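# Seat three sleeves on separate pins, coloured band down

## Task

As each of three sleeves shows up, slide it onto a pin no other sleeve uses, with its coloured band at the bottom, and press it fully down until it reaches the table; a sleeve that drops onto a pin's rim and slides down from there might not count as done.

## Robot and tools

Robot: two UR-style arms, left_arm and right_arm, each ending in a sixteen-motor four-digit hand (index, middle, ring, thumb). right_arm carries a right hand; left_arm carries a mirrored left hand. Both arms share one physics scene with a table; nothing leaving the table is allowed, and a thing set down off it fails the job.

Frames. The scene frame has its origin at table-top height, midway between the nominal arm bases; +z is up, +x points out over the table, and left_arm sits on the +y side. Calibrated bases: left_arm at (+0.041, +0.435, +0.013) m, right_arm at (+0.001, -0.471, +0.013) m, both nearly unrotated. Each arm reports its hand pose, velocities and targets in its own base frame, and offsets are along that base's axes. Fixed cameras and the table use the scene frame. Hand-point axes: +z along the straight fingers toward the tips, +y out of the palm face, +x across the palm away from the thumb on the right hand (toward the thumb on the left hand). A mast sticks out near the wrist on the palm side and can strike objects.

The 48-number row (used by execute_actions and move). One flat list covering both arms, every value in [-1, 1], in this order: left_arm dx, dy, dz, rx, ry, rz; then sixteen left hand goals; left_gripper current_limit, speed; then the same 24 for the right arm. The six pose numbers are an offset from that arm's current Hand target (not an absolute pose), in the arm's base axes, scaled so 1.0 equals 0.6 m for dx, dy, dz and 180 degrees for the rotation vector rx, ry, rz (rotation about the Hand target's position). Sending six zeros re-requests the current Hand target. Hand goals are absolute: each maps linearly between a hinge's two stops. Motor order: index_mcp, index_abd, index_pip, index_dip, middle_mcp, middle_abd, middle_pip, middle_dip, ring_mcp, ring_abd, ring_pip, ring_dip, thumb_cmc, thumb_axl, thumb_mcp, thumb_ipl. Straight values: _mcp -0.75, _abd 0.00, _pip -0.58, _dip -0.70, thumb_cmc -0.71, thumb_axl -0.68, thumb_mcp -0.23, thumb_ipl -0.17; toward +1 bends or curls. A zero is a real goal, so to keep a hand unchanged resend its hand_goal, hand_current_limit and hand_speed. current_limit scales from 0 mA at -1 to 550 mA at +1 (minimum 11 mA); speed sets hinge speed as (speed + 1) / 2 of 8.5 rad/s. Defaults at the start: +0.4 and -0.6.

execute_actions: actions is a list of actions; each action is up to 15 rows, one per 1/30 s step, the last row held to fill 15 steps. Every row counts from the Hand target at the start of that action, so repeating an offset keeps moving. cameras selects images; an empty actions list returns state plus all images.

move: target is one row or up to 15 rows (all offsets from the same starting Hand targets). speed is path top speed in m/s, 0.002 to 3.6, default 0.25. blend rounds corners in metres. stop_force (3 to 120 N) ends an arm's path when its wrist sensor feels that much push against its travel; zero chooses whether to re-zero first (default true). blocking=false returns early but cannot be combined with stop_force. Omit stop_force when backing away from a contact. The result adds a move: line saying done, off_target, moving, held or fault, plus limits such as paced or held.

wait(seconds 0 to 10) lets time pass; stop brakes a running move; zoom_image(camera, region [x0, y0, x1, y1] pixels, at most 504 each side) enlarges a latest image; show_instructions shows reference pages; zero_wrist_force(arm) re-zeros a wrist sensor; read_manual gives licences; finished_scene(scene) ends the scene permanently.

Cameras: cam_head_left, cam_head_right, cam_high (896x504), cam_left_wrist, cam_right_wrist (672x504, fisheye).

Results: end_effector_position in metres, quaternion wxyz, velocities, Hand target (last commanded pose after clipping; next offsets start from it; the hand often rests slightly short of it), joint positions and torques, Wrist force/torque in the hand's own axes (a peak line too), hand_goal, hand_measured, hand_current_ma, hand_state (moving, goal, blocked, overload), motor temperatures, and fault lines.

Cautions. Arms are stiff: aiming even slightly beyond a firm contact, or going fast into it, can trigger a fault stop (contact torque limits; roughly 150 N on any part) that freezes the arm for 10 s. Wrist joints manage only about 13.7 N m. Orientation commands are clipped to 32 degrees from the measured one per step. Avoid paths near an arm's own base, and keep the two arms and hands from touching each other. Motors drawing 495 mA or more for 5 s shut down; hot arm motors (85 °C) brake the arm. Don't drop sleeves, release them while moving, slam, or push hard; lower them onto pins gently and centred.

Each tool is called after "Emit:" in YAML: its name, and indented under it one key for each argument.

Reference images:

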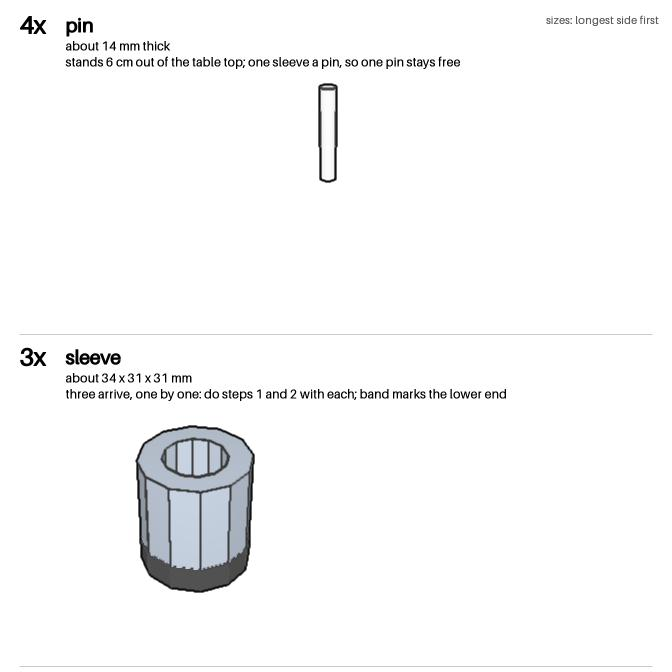

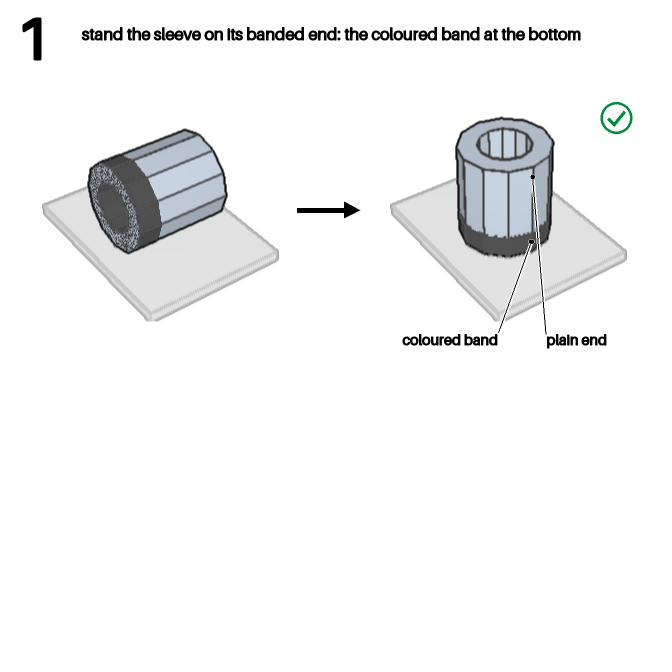

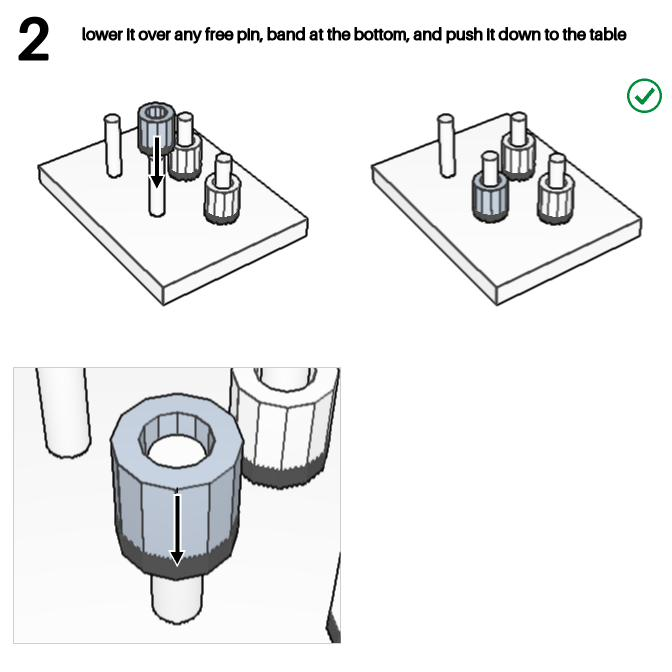

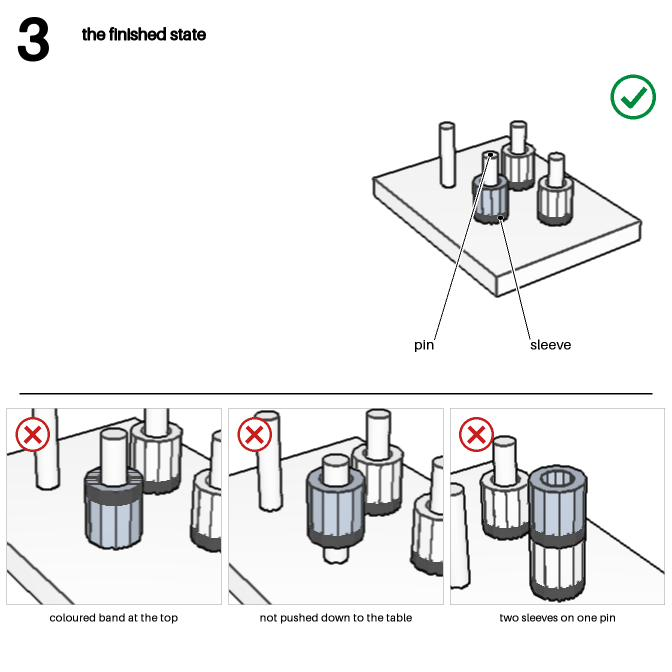

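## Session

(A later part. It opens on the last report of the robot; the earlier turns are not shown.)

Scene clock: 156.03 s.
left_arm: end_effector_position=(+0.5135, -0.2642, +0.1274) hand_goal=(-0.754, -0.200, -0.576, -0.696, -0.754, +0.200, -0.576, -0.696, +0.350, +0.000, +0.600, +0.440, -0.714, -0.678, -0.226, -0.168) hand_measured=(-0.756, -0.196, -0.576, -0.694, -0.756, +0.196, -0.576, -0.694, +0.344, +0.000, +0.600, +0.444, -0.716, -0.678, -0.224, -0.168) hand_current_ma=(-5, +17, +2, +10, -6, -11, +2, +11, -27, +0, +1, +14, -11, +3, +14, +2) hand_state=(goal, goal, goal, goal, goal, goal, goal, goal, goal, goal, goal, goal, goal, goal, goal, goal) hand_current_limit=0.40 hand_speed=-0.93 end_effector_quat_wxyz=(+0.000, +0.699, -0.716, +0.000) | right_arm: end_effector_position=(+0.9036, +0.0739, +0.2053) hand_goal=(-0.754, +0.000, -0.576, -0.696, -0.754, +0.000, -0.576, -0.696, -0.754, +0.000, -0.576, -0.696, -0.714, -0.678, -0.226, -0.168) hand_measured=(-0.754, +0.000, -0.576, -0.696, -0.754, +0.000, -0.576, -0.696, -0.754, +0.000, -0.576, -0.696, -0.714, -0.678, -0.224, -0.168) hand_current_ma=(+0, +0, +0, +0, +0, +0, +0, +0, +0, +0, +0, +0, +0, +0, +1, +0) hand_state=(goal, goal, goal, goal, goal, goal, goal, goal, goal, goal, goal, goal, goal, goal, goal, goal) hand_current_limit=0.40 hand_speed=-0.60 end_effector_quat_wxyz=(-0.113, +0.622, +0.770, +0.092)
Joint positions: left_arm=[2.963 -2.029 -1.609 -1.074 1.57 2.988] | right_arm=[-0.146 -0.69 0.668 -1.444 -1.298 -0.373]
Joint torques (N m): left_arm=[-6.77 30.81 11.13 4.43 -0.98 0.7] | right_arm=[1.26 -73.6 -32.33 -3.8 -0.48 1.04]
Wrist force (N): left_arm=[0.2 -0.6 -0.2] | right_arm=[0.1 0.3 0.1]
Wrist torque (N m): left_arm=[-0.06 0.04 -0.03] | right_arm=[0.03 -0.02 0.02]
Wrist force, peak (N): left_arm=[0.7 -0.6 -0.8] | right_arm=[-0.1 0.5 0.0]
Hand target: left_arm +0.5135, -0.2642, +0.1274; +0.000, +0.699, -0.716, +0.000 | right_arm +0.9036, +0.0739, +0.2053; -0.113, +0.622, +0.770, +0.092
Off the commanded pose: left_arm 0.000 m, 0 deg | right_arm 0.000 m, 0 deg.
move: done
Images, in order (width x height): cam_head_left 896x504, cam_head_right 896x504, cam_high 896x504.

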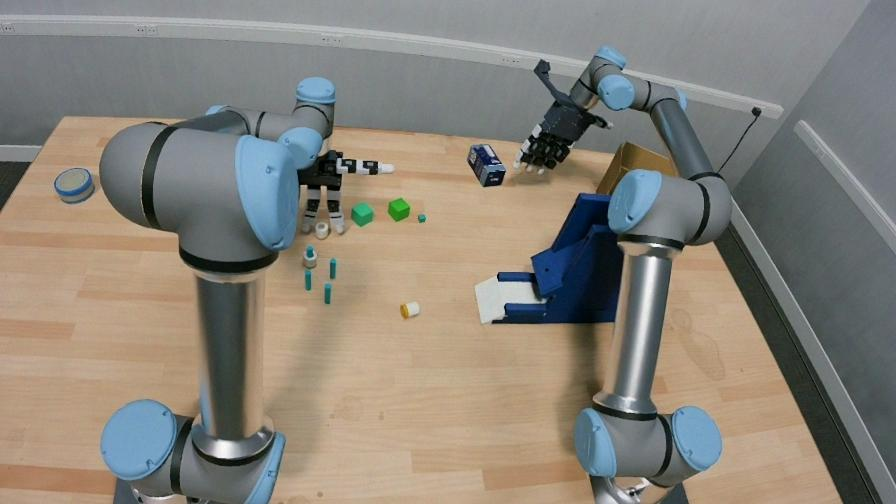

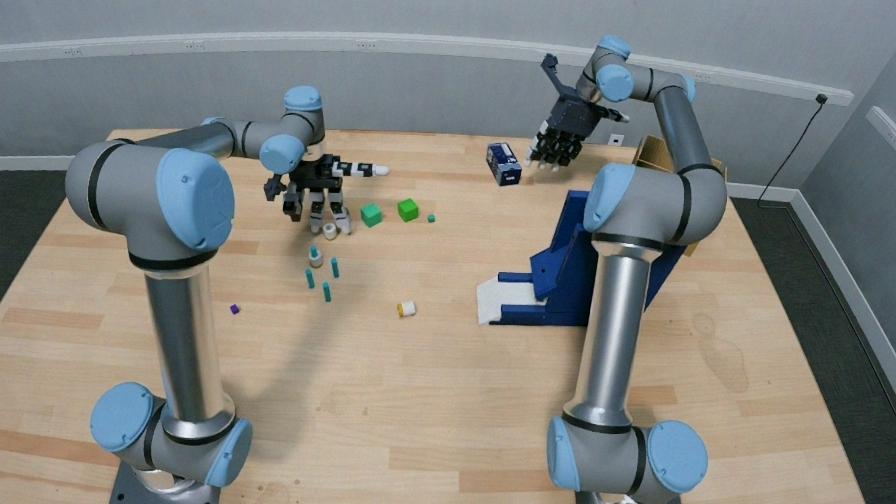

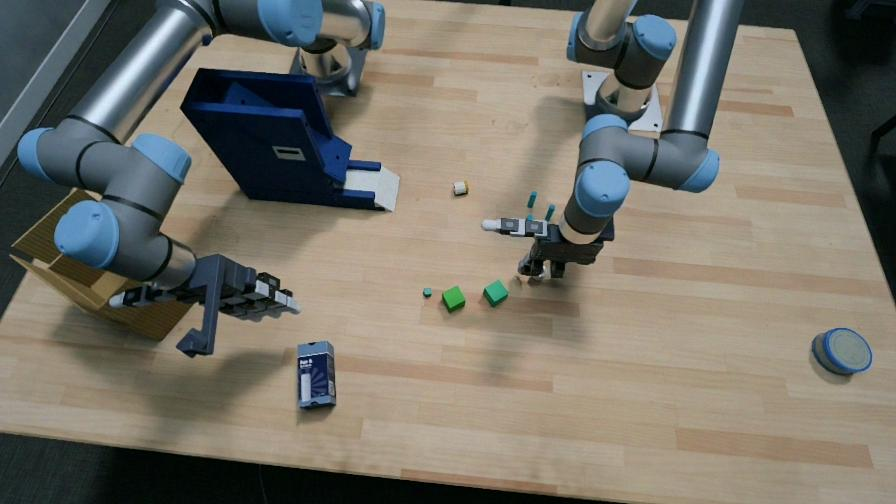

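Emit:
move:
  target:
    - [0,0.0025,0,0,0,0,-0.754,-0.2,-0.576,-0.696,-0.754,0.2,-0.576,-0.696,0.35,0,0.6,0.44,-0.714,-0.678,-0.226,-0.168,0.4,-0.93,0,0,0,0,0,0,-0.754,0,-0.576,-0.696,-0.754,0,-0.576,-0.696,-0.754,0,-0.576,-0.696,-0.714,-0.678,-0.226,-0.168,0.4,-0.6]
    - [0,0.0025,0,0,0,0,-0.754,0.15,-0.576,-0.696,-0.754,-0.15,-0.576,-0.696,0.35,0,0.6,0.44,-0.714,-0.678,-0.226,-0.168,0.4,-0.93,0,0,0,0,0,0,-0.754,0,-0.576,-0.696,-0.754,0,-0.576,-0.696,-0.754,0,-0.576,-0.696,-0.714,-0.678,-0.226,-0.168,0.4,-0.6]
  speed: 0.03
  cameras: ["cam_head_left"]

Emit:
zoom_image:
  camera: "cam_head_left"
  region: [290, 190, 350, 250]

Scene clock: 158.80 s.
left_arm: end_effector_position=(+0.5135, -0.2627, +0.1274) hand_goal=(-0.754, +0.150, -0.576, -0.696, -0.754, -0.150, -0.576, -0.696, +0.350, +0.000, +0.600, +0.440, -0.714, -0.678, -0.226, -0.168) hand_measured=(-0.756, -0.028, -0.576, -0.694, -0.756, +0.022, -0.576, -0.694, +0.344, +0.000, +0.600, +0.444, -0.716, -0.678, -0.224, -0.168) hand_current_ma=(-5, -385, +2, +10, -6, +385, +2, +11, -27, +0, +1, +14, -11, +3, +14, +2) hand_state=(goal, blocked, goal, goal, goal, moving, goal, goal, goal, goal, goal, goal, goal, goal, goal, goal) hand_current_limit=0.40 hand_speed=-0.93 end_effector_quat_wxyz=(+0.000, +0.699, -0.716, +0.000) | right_arm: end_effector_position=(+0.9036, +0.0739, +0.2053) hand_goal=(-0.754, +0.000, -0.576, -0.696, -0.754, +0.000, -0.576, -0.696, -0.754, +0.000, -0.576, -0.696, -0.714, -0.678, -0.226, -0.168) hand_measured=(-0.754, +0.000, -0.576, -0.696, -0.754, +0.000, -0.576, -0.696, -0.754, +0.000, -0.576, -0.696, -0.714, -0.678, -0.224, -0.168) hand_current_ma=(+0, +0, +0, +0, +0, +0, +0, +0, +0, +0, +0, +0, +0, +0, +1, +0) hand_state=(goal, goal, goal, goal, goal, goal, goal, goal, goal, goal, goal, goal, goal, goal, goal, goal) hand_current_limit=0.40 hand_speed=-0.60 end_effector_quat_wxyz=(-0.113, +0.622, +0.770, +0.092)
Joint positions: left_arm=[2.966 -2.028 -1.61 -1.074 1.57 2.99] | right_arm=[-0.146 -0.69 0.668 -1.444 -1.298 -0.373]
Joint torques (N m): left_arm=[9.69 44.97 12.54 4.5 -1.85 2.42] | right_arm=[0.41 -74.16 -32.61 -3.98 -0.48 0.98]
Wrist force (N): left_arm=[0.1 -0.1 -0.1] | right_arm=[0.2 0.4 -0.2]
Wrist torque (N m): left_arm=[0.01 0.05 -0.07] | right_arm=[0.06 -0.01 0.02]
Wrist force, peak (N): left_arm=[0.3 -0.7 -0.9] | right_arm=[-0.1 0.5 -0.1]
Hand target: left_arm +0.5135, -0.2627, +0.1274; +0.000, +0.699, -0.716, +0.000 | right_arm +0.9036, +0.0739, +0.2053; -0.113, +0.622, +0.770, +0.092
Off the commanded pose: left_arm 0.000 m, 0 deg | right_arm 0.000 m, 0 deg.
move: done
Images, in order (width x height): cam_head_left 896x504.

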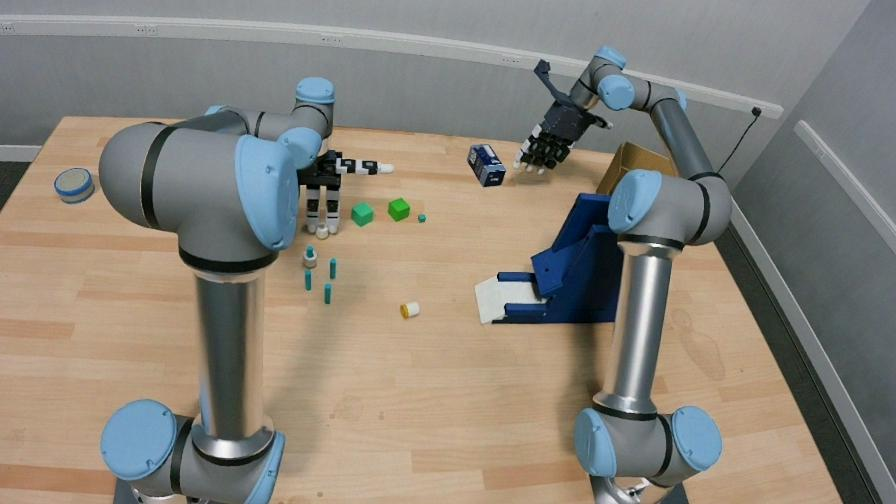

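Scaled by 8.400 from the camera's 896x504 image, which has a finer 1280x720 frame.

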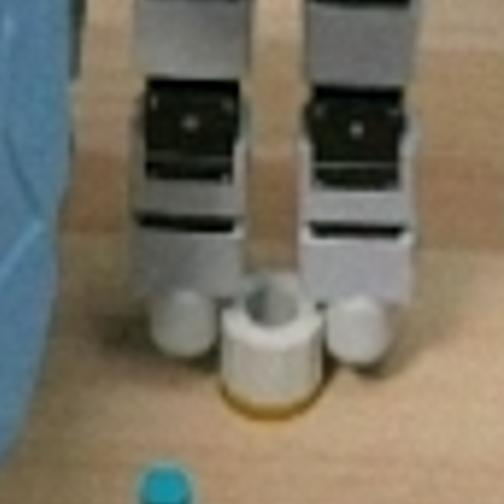

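Emit:
move:
  target:
    - [0,0,0.18,0,0,0,-0.754,0.15,-0.576,-0.696,-0.754,-0.15,-0.576,-0.696,0.35,0,0.6,0.44,-0.714,-0.678,-0.226,-0.168,0.4,-0.93,0,0,0,0,0,0,-0.754,0,-0.576,-0.696,-0.754,0,-0.576,-0.696,-0.754,0,-0.576,-0.696,-0.714,-0.678,-0.226,-0.168,0.4,-0.6]
    - [-0.2705,0.045,0.1667,0,0,0,-0.754,0.15,-0.576,-0.696,-0.754,-0.15,-0.576,-0.696,0.35,0,0.6,0.44,-0.714,-0.678,-0.226,-0.168,0.4,-0.93,0,0,0,0,0,0,-0.754,0,-0.576,-0.696,-0.754,0,-0.576,-0.696,-0.754,0,-0.576,-0.696,-0.714,-0.678,-0.226,-0.168,0.4,-0.6]
    - [-0.2705,0.045,0.1233,0,0,0,-0.754,0.15,-0.576,-0.696,-0.754,-0.15,-0.576,-0.696,0.35,0,0.6,0.44,-0.714,-0.678,-0.226,-0.168,0.4,-0.93,0,0,0,0,0,0,-0.754,0,-0.576,-0.696,-0.754,0,-0.576,-0.696,-0.754,0,-0.576,-0.696,-0.714,-0.678,-0.226,-0.168,0.4,-0.6]
  speed: [0.12, 0.15, 0.08]
  blend: [0.03, 0.02, 0]
  cameras: ["cam_high","cam_head_left","cam_head_right"]

Emit:
zoom_image:
  camera: "cam_head_left"
  region: [282, 242, 330, 290]

Emit:
zoom_image:
  camera: "cam_head_right"
  region: [285, 242, 333, 290]

Emit:
zoom_image:
  camera: "cam_high"
  region: [530, 180, 578, 228]

Scene clock: 162.37 s.
left_arm: end_effector_position=(+0.3512, -0.2357, +0.2015) hand_goal=(-0.754, +0.150, -0.576, -0.696, -0.754, -0.150, -0.576, -0.696, +0.350, +0.000, +0.600, +0.440, -0.714, -0.678, -0.226, -0.168) hand_measured=(-0.754, -0.028, -0.576, -0.694, -0.754, +0.022, -0.576, -0.694, +0.344, +0.000, +0.600, +0.444, -0.716, -0.678, -0.224, -0.168) hand_current_ma=(-2, -385, +2, +10, -4, +385, +2, +11, -27, +0, +1, +14, -10, +3, +14, +2) hand_state=(goal, blocked, goal, goal, goal, blocked, goal, goal, goal, goal, goal, goal, goal, goal, goal, goal) hand_current_limit=0.40 hand_speed=-0.93 end_effector_quat_wxyz=(+0.000, +0.699, -0.716, +0.000) | right_arm: end_effector_position=(+0.9036, +0.0739, +0.2053) hand_goal=(-0.754, +0.000, -0.576, -0.696, -0.754, +0.000, -0.576, -0.696, -0.754, +0.000, -0.576, -0.696, -0.714, -0.678, -0.226, -0.168) hand_measured=(-0.754, +0.000, -0.576, -0.696, -0.754, +0.000, -0.576, -0.696, -0.754, +0.000, -0.576, -0.696, -0.714, -0.678, -0.224, -0.168) hand_current_ma=(+0, +0, +0, +0, +0, +0, +0, +0, +0, +0, +0, +0, +0, +0, +1, +0) hand_state=(goal, goal, goal, goal, goal, goal, goal, goal, goal, goal, goal, goal, goal, goal, goal, goal) hand_current_limit=0.40 hand_speed=-0.60 end_effector_quat_wxyz=(-0.113, +0.622, +0.770, +0.092)
Joint positions: left_arm=[2.962 -1.591 -1.96 -1.16 1.57 2.986] | right_arm=[-0.146 -0.69 0.668 -1.444 -1.298 -0.373]
Joint torques (N m): left_arm=[9.65 14.71 11.99 4.43 -2.11 2.2] | right_arm=[-0.15 -74.83 -32.49 -3.78 -0.49 0.96]
Wrist force (N): left_arm=[0.3 -0.1 -0.4] | right_arm=[0.2 0.1 -0.1]
Wrist torque (N m): left_arm=[0.05 0.03 0.07] | right_arm=[0.03 -0.02 0.01]
Wrist force, peak (N): left_arm=[0.6 -1.0 -0.5] | right_arm=[0.3 0.5 -0.2]
Hand target: left_arm +0.3512, -0.2357, +0.2014; +0.000, +0.699, -0.716, +0.000 | right_arm +0.9036, +0.0739, +0.2053; -0.113, +0.622, +0.770, +0.092
Off the commanded pose: left_arm 0.000 m, 0 deg | right_arm 0.000 m, 0 deg.
move: done; blend cut to 0.013 m at target 2
Images, in order (width x height): cam_head_left 896x504, cam_head_right 896x504, cam_high 896x504.

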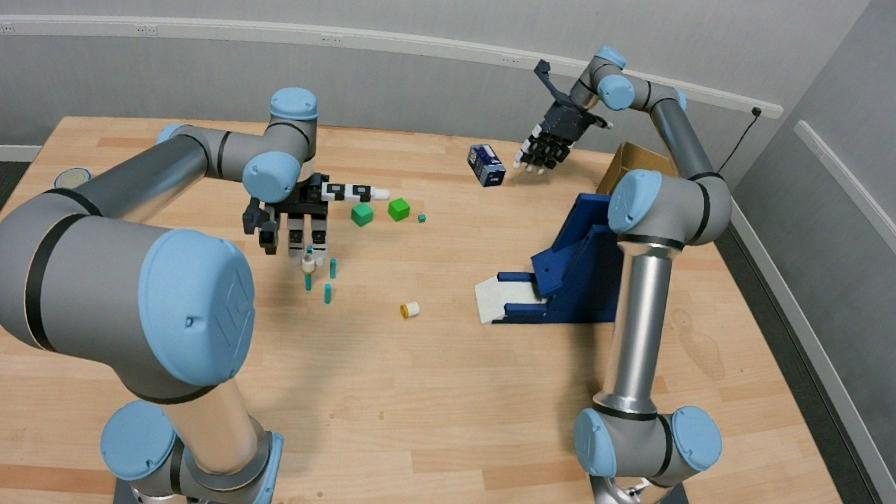

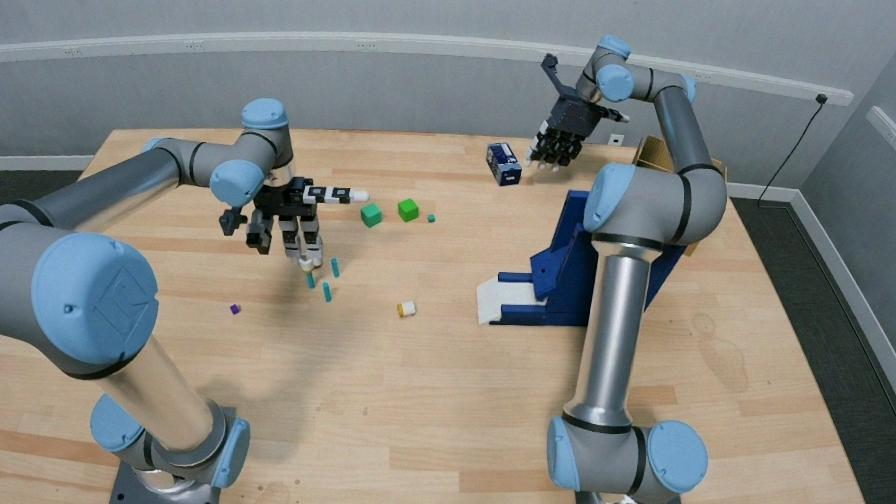

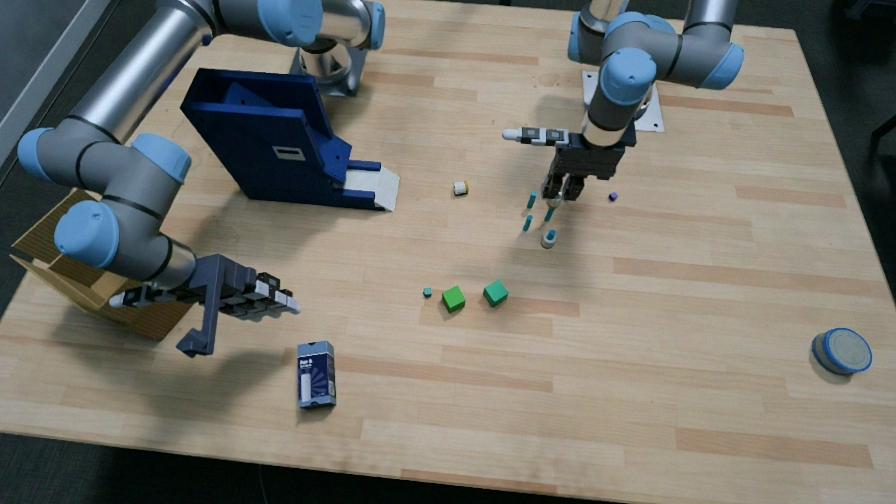

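Scaled by 10.500 from the camera's 896x504 image, which has a finer 1280x720 frame.

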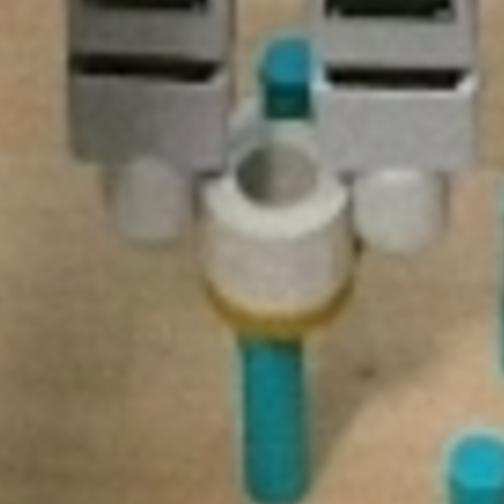

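Scaled by 10.500 from the camera's 896x504 image, which has a finer 1280x720 frame.

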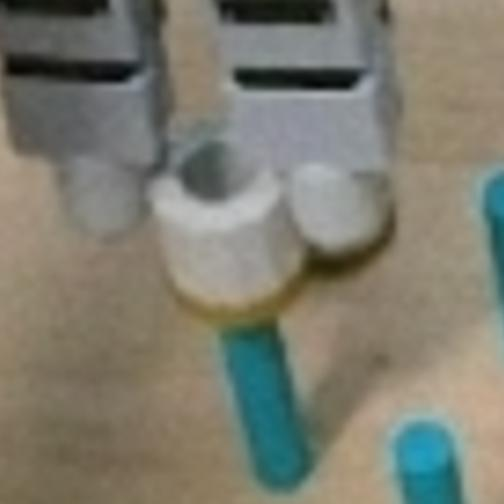

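Scaled by 10.500 from the camera's 896x504 image, which has a finer 1280x720 frame.

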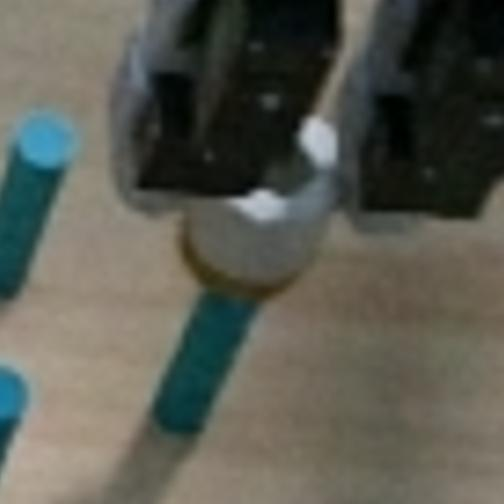

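Emit:
move:
  target: [0.0042,0.0019,-0.0117,0,0,0,-0.754,0.15,-0.576,-0.696,-0.754,-0.15,-0.576,-0.696,0.35,0,0.6,0.44,-0.714,-0.678,-0.226,-0.168,0.4,-0.93,0,0,0,0,0,0,-0.754,0,-0.576,-0.696,-0.754,0,-0.576,-0.696,-0.754,0,-0.576,-0.696,-0.714,-0.678,-0.226,-0.168,0.4,-0.6]
  speed: 0.03
  stop_force: 3
  cameras: ["cam_high","cam_head_left","cam_head_right"]

Emit:
zoom_image:
  camera: "cam_head_left"
  region: [282, 242, 330, 290]

Emit:
zoom_image:
  camera: "cam_head_right"
  region: [285, 242, 333, 290]

Emit:
zoom_image:
  camera: "cam_high"
  region: [530, 180, 578, 228]

Scene clock: 165.30 s.
left_arm: end_effector_position=(+0.3537, -0.2346, +0.1944) hand_goal=(-0.754, +0.150, -0.576, -0.696, -0.754, -0.150, -0.576, -0.696, +0.350, +0.000, +0.600, +0.440, -0.714, -0.678, -0.226, -0.168) hand_measured=(-0.754, -0.028, -0.576, -0.694, -0.754, +0.022, -0.576, -0.694, +0.344, +0.000, +0.600, +0.444, -0.716, -0.678, -0.224, -0.168) hand_current_ma=(-2, -385, +2, +10, -4, +385, +2, +11, -27, +0, +1, +14, -10, +3, +14, +2) hand_state=(goal, blocked, goal, goal, goal, blocked, goal, goal, goal, goal, goal, goal, goal, goal, goal, goal) hand_current_limit=0.40 hand_speed=-0.93 end_effector_quat_wxyz=(+0.000, +0.699, -0.716, +0.000) | right_arm: end_effector_position=(+0.9036, +0.0739, +0.2053) hand_goal=(-0.754, +0.000, -0.576, -0.696, -0.754, +0.000, -0.576, -0.696, -0.754, +0.000, -0.576, -0.696, -0.714, -0.678, -0.226, -0.168) hand_measured=(-0.754, +0.000, -0.576, -0.696, -0.754, +0.000, -0.576, -0.696, -0.754, +0.000, -0.576, -0.696, -0.714, -0.678, -0.224, -0.168) hand_current_ma=(+0, +0, +0, +0, +0, +0, +0, +0, +0, +0, +0, +0, +0, +0, +1, +0) hand_state=(goal, goal, goal, goal, goal, goal, goal, goal, goal, goal, goal, goal, goal, goal, goal, goal) hand_current_limit=0.40 hand_speed=-0.60 end_effector_quat_wxyz=(-0.113, +0.622, +0.770, +0.092)
Joint positions: left_arm=[2.965 -1.603 -1.968 -1.141 1.57 2.989] | right_arm=[-0.146 -0.69 0.668 -1.444 -1.298 -0.373]
Joint torques (N m): left_arm=[9.82 14.91 11.59 4.44 -2.02 2.36] | right_arm=[0.74 -73.78 -32.24 -3.89 -0.65 0.86]
Wrist force (N): left_arm=[0.2 -0.6 -0.4] | right_arm=[-0.1 0.1 -0.1]
Wrist torque (N m): left_arm=[-0.02 0.05 -0.03] | right_arm=[0.01 0.02 -0.01]
Wrist force, peak (N): left_arm=[0.5 -0.7 -0.5] | right_arm=[-0.3 0.4 -0.2]
Hand target: left_arm +0.3537, -0.2346, +0.1944; +0.000, +0.699, -0.716, +0.000 | right_arm +0.9036, +0.0739, +0.2053; -0.113, +0.622, +0.770, +0.092
Off the commanded pose: left_arm 0.000 m, 0 deg | right_arm 0.000 m, 0 deg.
move: done
Images, in order (width x height): cam_head_left 896x504, cam_head_right 896x504, cam_high 896x504.

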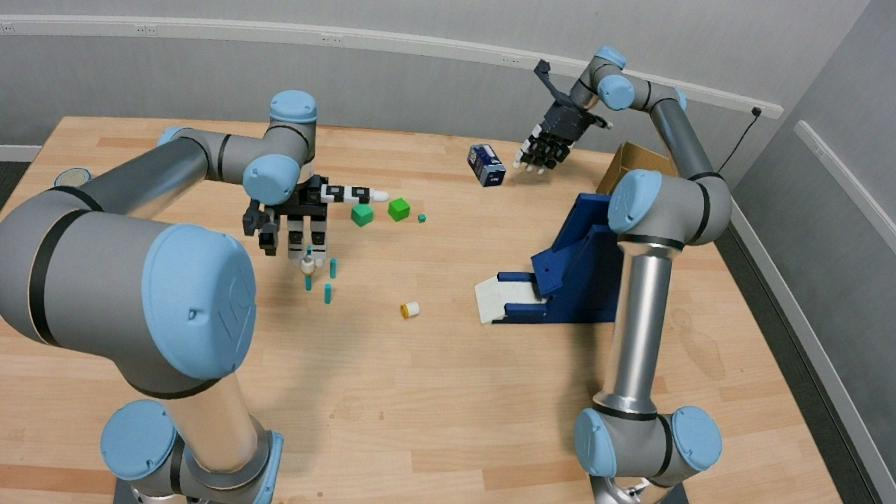

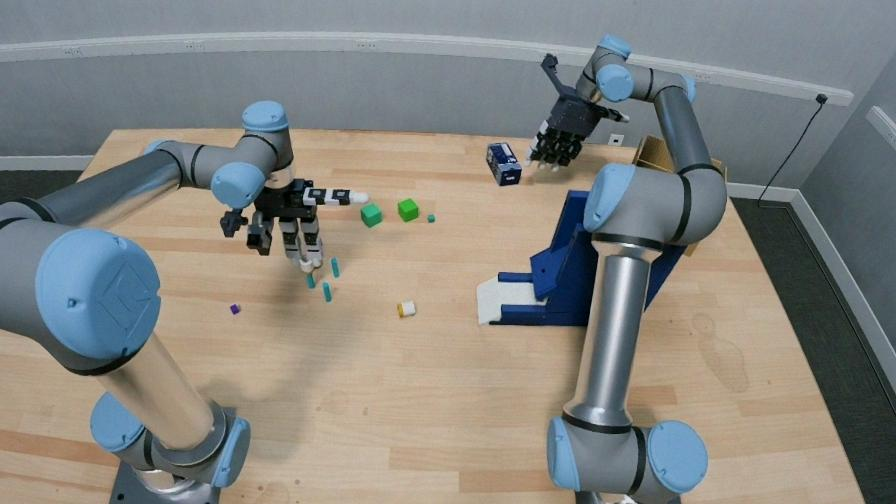

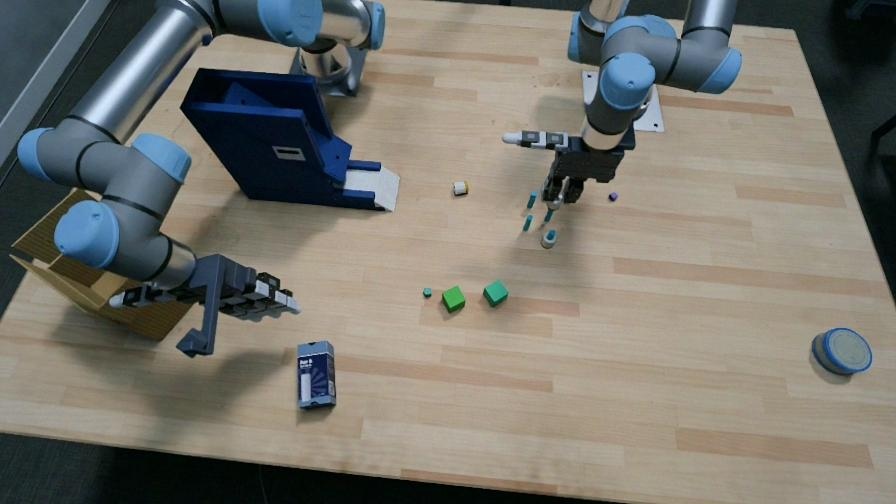

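Scaled by 10.500 from the camera's 896x504 image, which has a finer 1280x720 frame.

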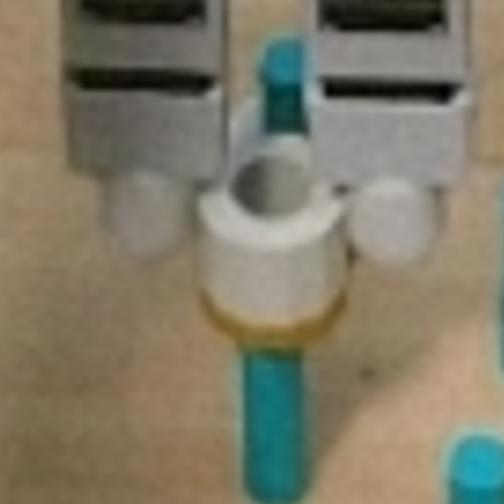

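Scaled by 10.500 from the camera's 896x504 image, which has a finer 1280x720 frame.

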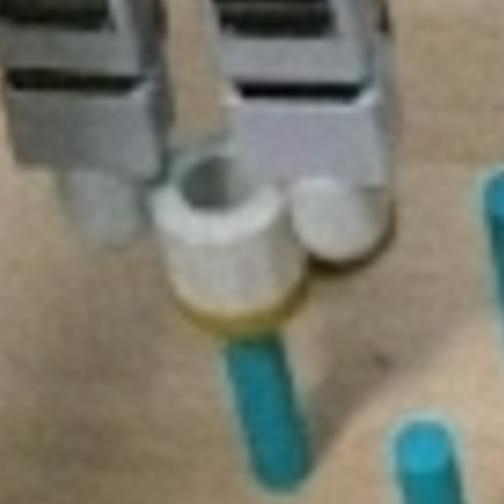

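Scaled by 10.500 from the camera's 896x504 image, which has a finer 1280x720 frame.

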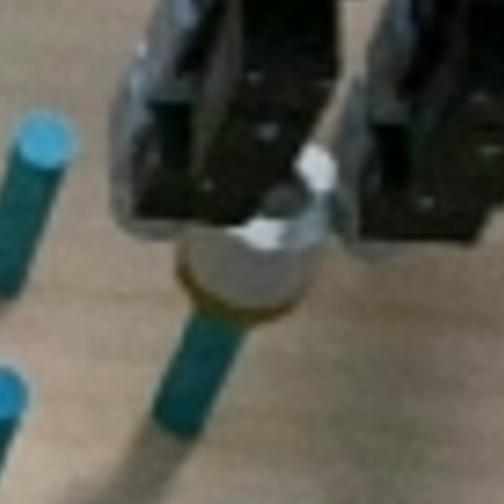

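Emit:
move:
  target: [0.0008,0.0008,-0.0367,0,0,0,-0.754,0.15,-0.576,-0.696,-0.754,-0.15,-0.576,-0.696,0.35,0,0.6,0.44,-0.714,-0.678,-0.226,-0.168,0.4,-0.93,0,0,0,0,0,0,-0.754,0,-0.576,-0.696,-0.754,0,-0.576,-0.696,-0.754,0,-0.576,-0.696,-0.714,-0.678,-0.226,-0.168,0.4,-0.6]
  speed: 0.02
  stop_force: 3
  cameras: ["cam_high","cam_head_left","cam_head_right"]

Emit:
zoom_image:
  camera: "cam_head_left"
  region: [282, 242, 330, 290]

Emit:
zoom_image:
  camera: "cam_head_right"
  region: [285, 242, 333, 290]

Emit:
zoom_image:
  camera: "cam_high"
  region: [530, 180, 578, 228]

Scene clock: 167.80 s.
left_arm: end_effector_position=(+0.3542, -0.2341, +0.1724) hand_goal=(-0.754, +0.150, -0.576, -0.696, -0.754, -0.150, -0.576, -0.696, +0.350, +0.000, +0.600, +0.440, -0.714, -0.678, -0.226, -0.168) hand_measured=(-0.754, -0.028, -0.576, -0.694, -0.754, +0.022, -0.576, -0.694, +0.344, +0.000, +0.600, +0.444, -0.716, -0.678, -0.224, -0.168) hand_current_ma=(-2, -385, +2, +10, -4, +385, +2, +11, -27, +0, +1, +14, -10, +3, +14, +2) hand_state=(goal, blocked, goal, goal, goal, blocked, goal, goal, goal, goal, goal, goal, goal, goal, goal, goal) hand_current_limit=0.40 hand_speed=-0.93 end_effector_quat_wxyz=(+0.000, +0.699, -0.716, +0.000) | right_arm: end_effector_position=(+0.9036, +0.0739, +0.2053) hand_goal=(-0.754, +0.000, -0.576, -0.696, -0.754, +0.000, -0.576, -0.696, -0.754, +0.000, -0.576, -0.696, -0.714, -0.678, -0.226, -0.168) hand_measured=(-0.754, +0.000, -0.576, -0.696, -0.754, +0.000, -0.576, -0.696, -0.754, +0.000, -0.576, -0.696, -0.714, -0.678, -0.224, -0.168) hand_current_ma=(+0, +0, +0, +0, +0, +0, +0, +0, +0, +0, +0, +0, +0, +0, +1, +0) hand_state=(goal, goal, goal, goal, goal, goal, goal, goal, goal, goal, goal, goal, goal, goal, goal, goal) hand_current_limit=0.40 hand_speed=-0.60 end_effector_quat_wxyz=(-0.113, +0.622, +0.770, +0.092)
Joint positions: left_arm=[2.966 -1.629 -2.004 -1.08 1.57 2.99] | right_arm=[-0.146 -0.69 0.668 -1.444 -1.298 -0.373]
Joint torques (N m): left_arm=[10.29 15.52 11.04 4.54 -1.66 2.39] | right_arm=[0.51 -74.32 -32.42 -3.79 -0.62 0.86]
Wrist force (N): left_arm=[0.3 -0.3 -0.2] | right_arm=[0.0 0.1 0.0]
Wrist torque (N m): left_arm=[-0.02 0.05 -0.03] | right_arm=[0.02 0.01 0.00]
Wrist force, peak (N): left_arm=[0.1 -1.0 -0.7] | right_arm=[-0.5 0.3 -0.3]
Hand target: left_arm +0.3542, -0.2341, +0.1724; +0.000, +0.699, -0.716, +0.000 | right_arm +0.9036, +0.0739, +0.2053; -0.113, +0.622, +0.770, +0.092
Off the commanded pose: left_arm 0.000 m, 0 deg | right_arm 0.000 m, 0 deg.
move: done
Images, in order (width x height): cam_head_left 896x504, cam_head_right 896x504, cam_high 896x504.

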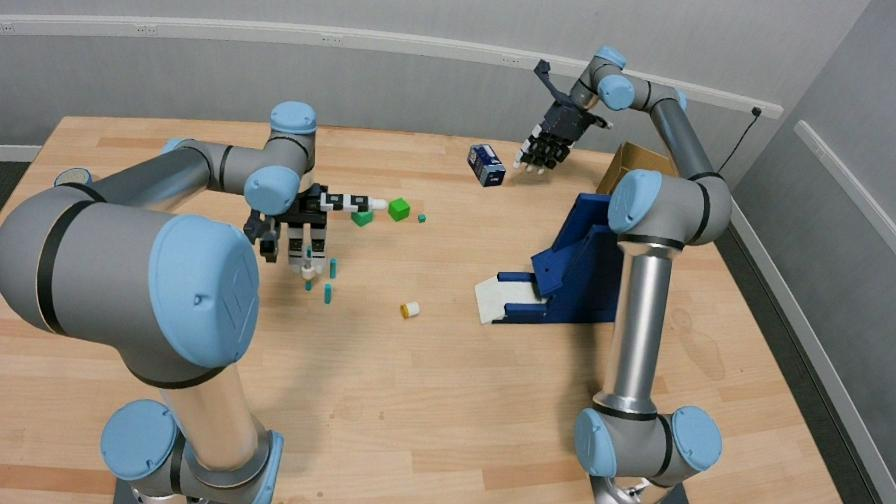

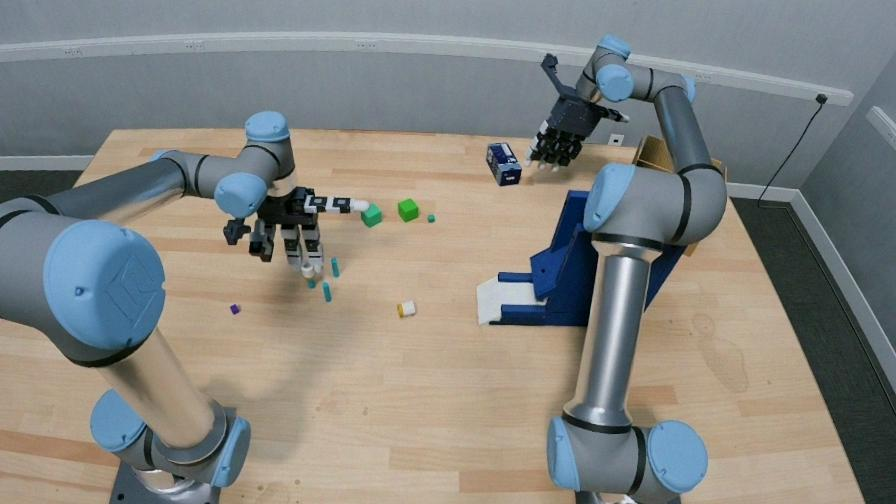

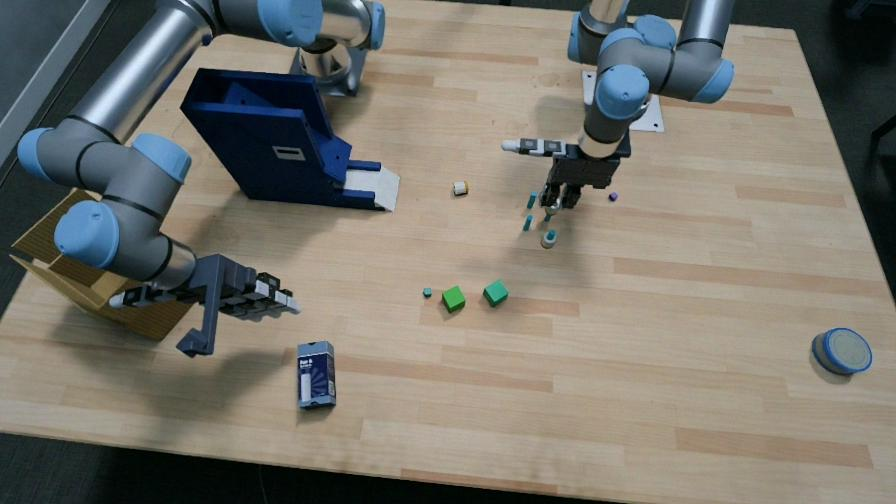

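Scaled by 10.500 from the camera's 896x504 image, which has a finer 1280x720 frame.

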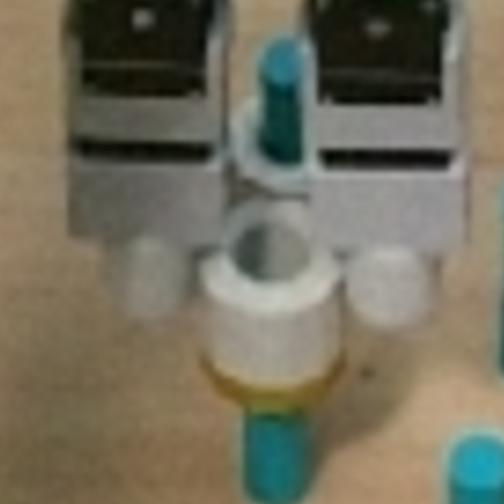

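Scaled by 10.500 from the camera's 896x504 image, which has a finer 1280x720 frame.

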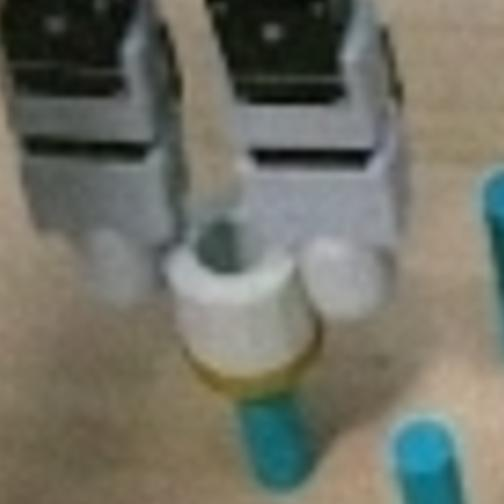

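Scaled by 10.500 from the camera's 896x504 image, which has a finer 1280x720 frame.

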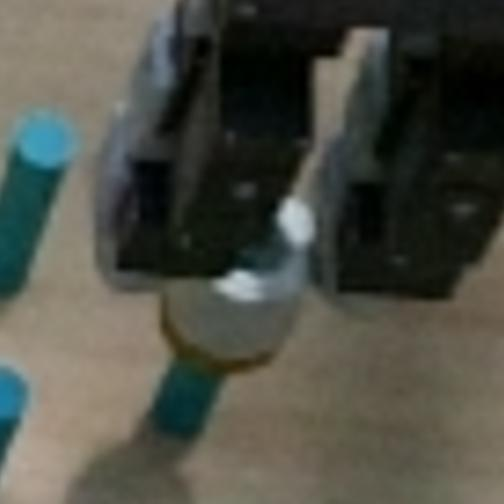

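Emit:
move:
  target: [0,0,-0.0783,0,0,0,-0.754,0.15,-0.576,-0.696,-0.754,-0.15,-0.576,-0.696,0.35,0,0.6,0.44,-0.714,-0.678,-0.226,-0.168,0.4,-0.93,0,0,0,0,0,0,-0.754,0,-0.576,-0.696,-0.754,0,-0.576,-0.696,-0.754,0,-0.576,-0.696,-0.714,-0.678,-0.226,-0.168,0.4,-0.6]
  speed: 0.03
  stop_force: 4
  cameras: ["cam_high","cam_head_left","cam_head_right"]

Emit:
zoom_image:
  camera: "cam_head_left"
  region: [282, 250, 330, 298]

Emit:
zoom_image:
  camera: "cam_head_right"
  region: [285, 250, 333, 298]

Scene clock: 170.60 s.
left_arm: end_effector_position=(+0.3542, -0.2341, +0.1254) hand_goal=(-0.754, +0.150, -0.576, -0.696, -0.754, -0.150, -0.576, -0.696, +0.350, +0.000, +0.600, +0.440, -0.714, -0.678, -0.226, -0.168) hand_measured=(-0.754, -0.028, -0.576, -0.694, -0.754, +0.022, -0.576, -0.694, +0.344, +0.000, +0.600, +0.444, -0.716, -0.678, -0.224, -0.168) hand_current_ma=(+0, -385, +2, +10, -1, +385, +2, +11, -27, +0, +1, +14, -10, +3, +14, +2) hand_state=(goal, blocked, goal, goal, goal, blocked, goal, goal, goal, goal, goal, goal, goal, goal, goal, goal) hand_current_limit=0.40 hand_speed=-0.93 end_effector_quat_wxyz=(+0.000, +0.699, -0.716, +0.000) | right_arm: end_effector_position=(+0.9036, +0.0739, +0.2053) hand_goal=(-0.754, +0.000, -0.576, -0.696, -0.754, +0.000, -0.576, -0.696, -0.754, +0.000, -0.576, -0.696, -0.714, -0.678, -0.226, -0.168) hand_measured=(-0.754, +0.000, -0.576, -0.696, -0.754, +0.000, -0.576, -0.696, -0.754, +0.000, -0.576, -0.696, -0.714, -0.678, -0.224, -0.168) hand_current_ma=(+0, +0, +0, +0, +0, +0, +0, +0, +0, +0, +0, +0, +0, +0, +1, +0) hand_state=(goal, goal, goal, goal, goal, goal, goal, goal, goal, goal, goal, goal, goal, goal, goal, goal) hand_current_limit=0.40 hand_speed=-0.60 end_effector_quat_wxyz=(-0.113, +0.622, +0.770, +0.092)
Joint positions: left_arm=[2.966 -1.694 -2.072 -0.946 1.57 2.99] | right_arm=[-0.146 -0.69 0.668 -1.444 -1.298 -0.373]
Joint torques (N m): left_arm=[7.18 16.01 7.72 4.18 -0.84 1.66] | right_arm=[0.26 -73.58 -31.77 -3.85 -0.59 1.09]
Wrist force (N): left_arm=[-0.1 -0.6 -4.0] | right_arm=[0.3 0.0 0.1]
Wrist torque (N m): left_arm=[0.25 -0.01 -0.03] | right_arm=[-0.01 -0.03 0.03]
Wrist force, peak (N): left_arm=[-0.1 -0.8 -4.1] | right_arm=[0.0 0.5 -0.1]
Hand target: left_arm +0.3542, -0.2341, +0.1254; +0.000, +0.699, -0.716, +0.000 | right_arm +0.9036, +0.0739, +0.2053; -0.113, +0.622, +0.770, +0.092
Off the commanded pose: left_arm 0.000 m, 0 deg | right_arm 0.000 m, 0 deg.
move: done
Images, in order (width x height): cam_head_left 896x504, cam_head_right 896x504, cam_high 896x504.

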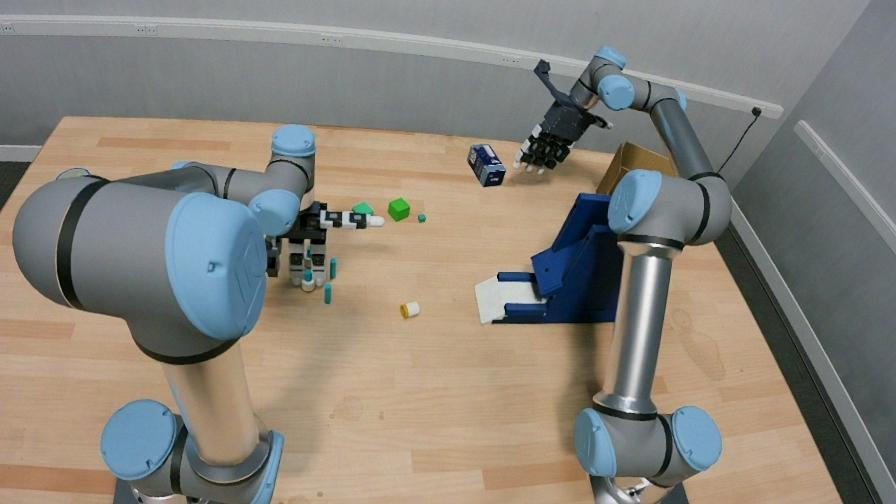

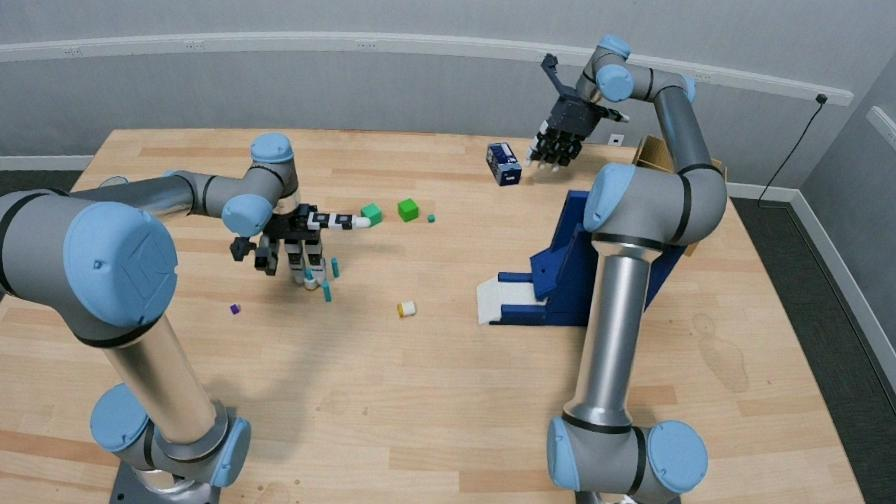

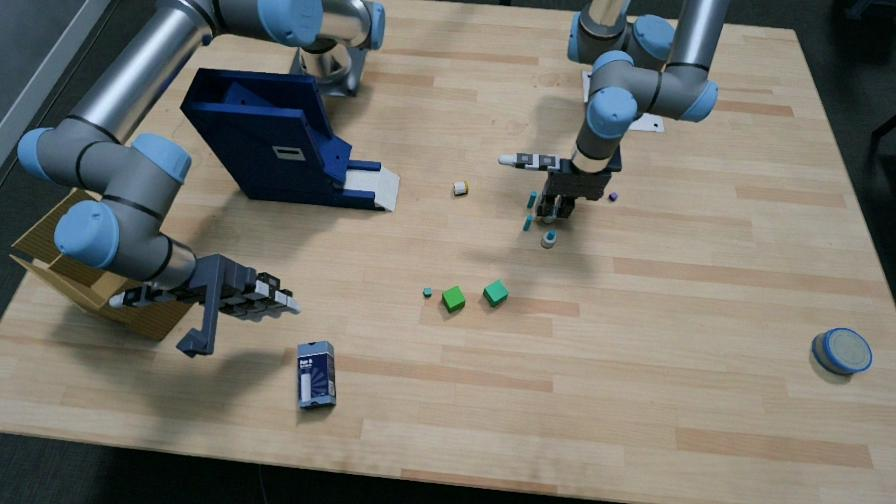

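Scaled by 10.500 from the camera's 896x504 image, which has a finer 1280x720 frame.

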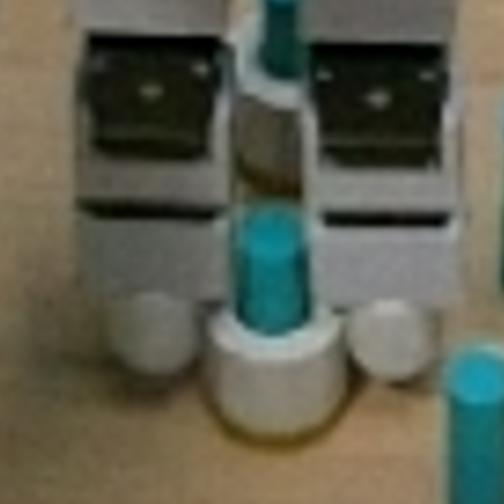

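Scaled by 10.500 from the camera's 896x504 image, which has a finer 1280x720 frame.

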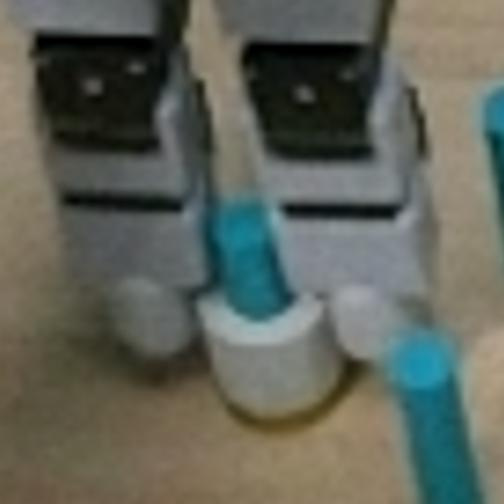

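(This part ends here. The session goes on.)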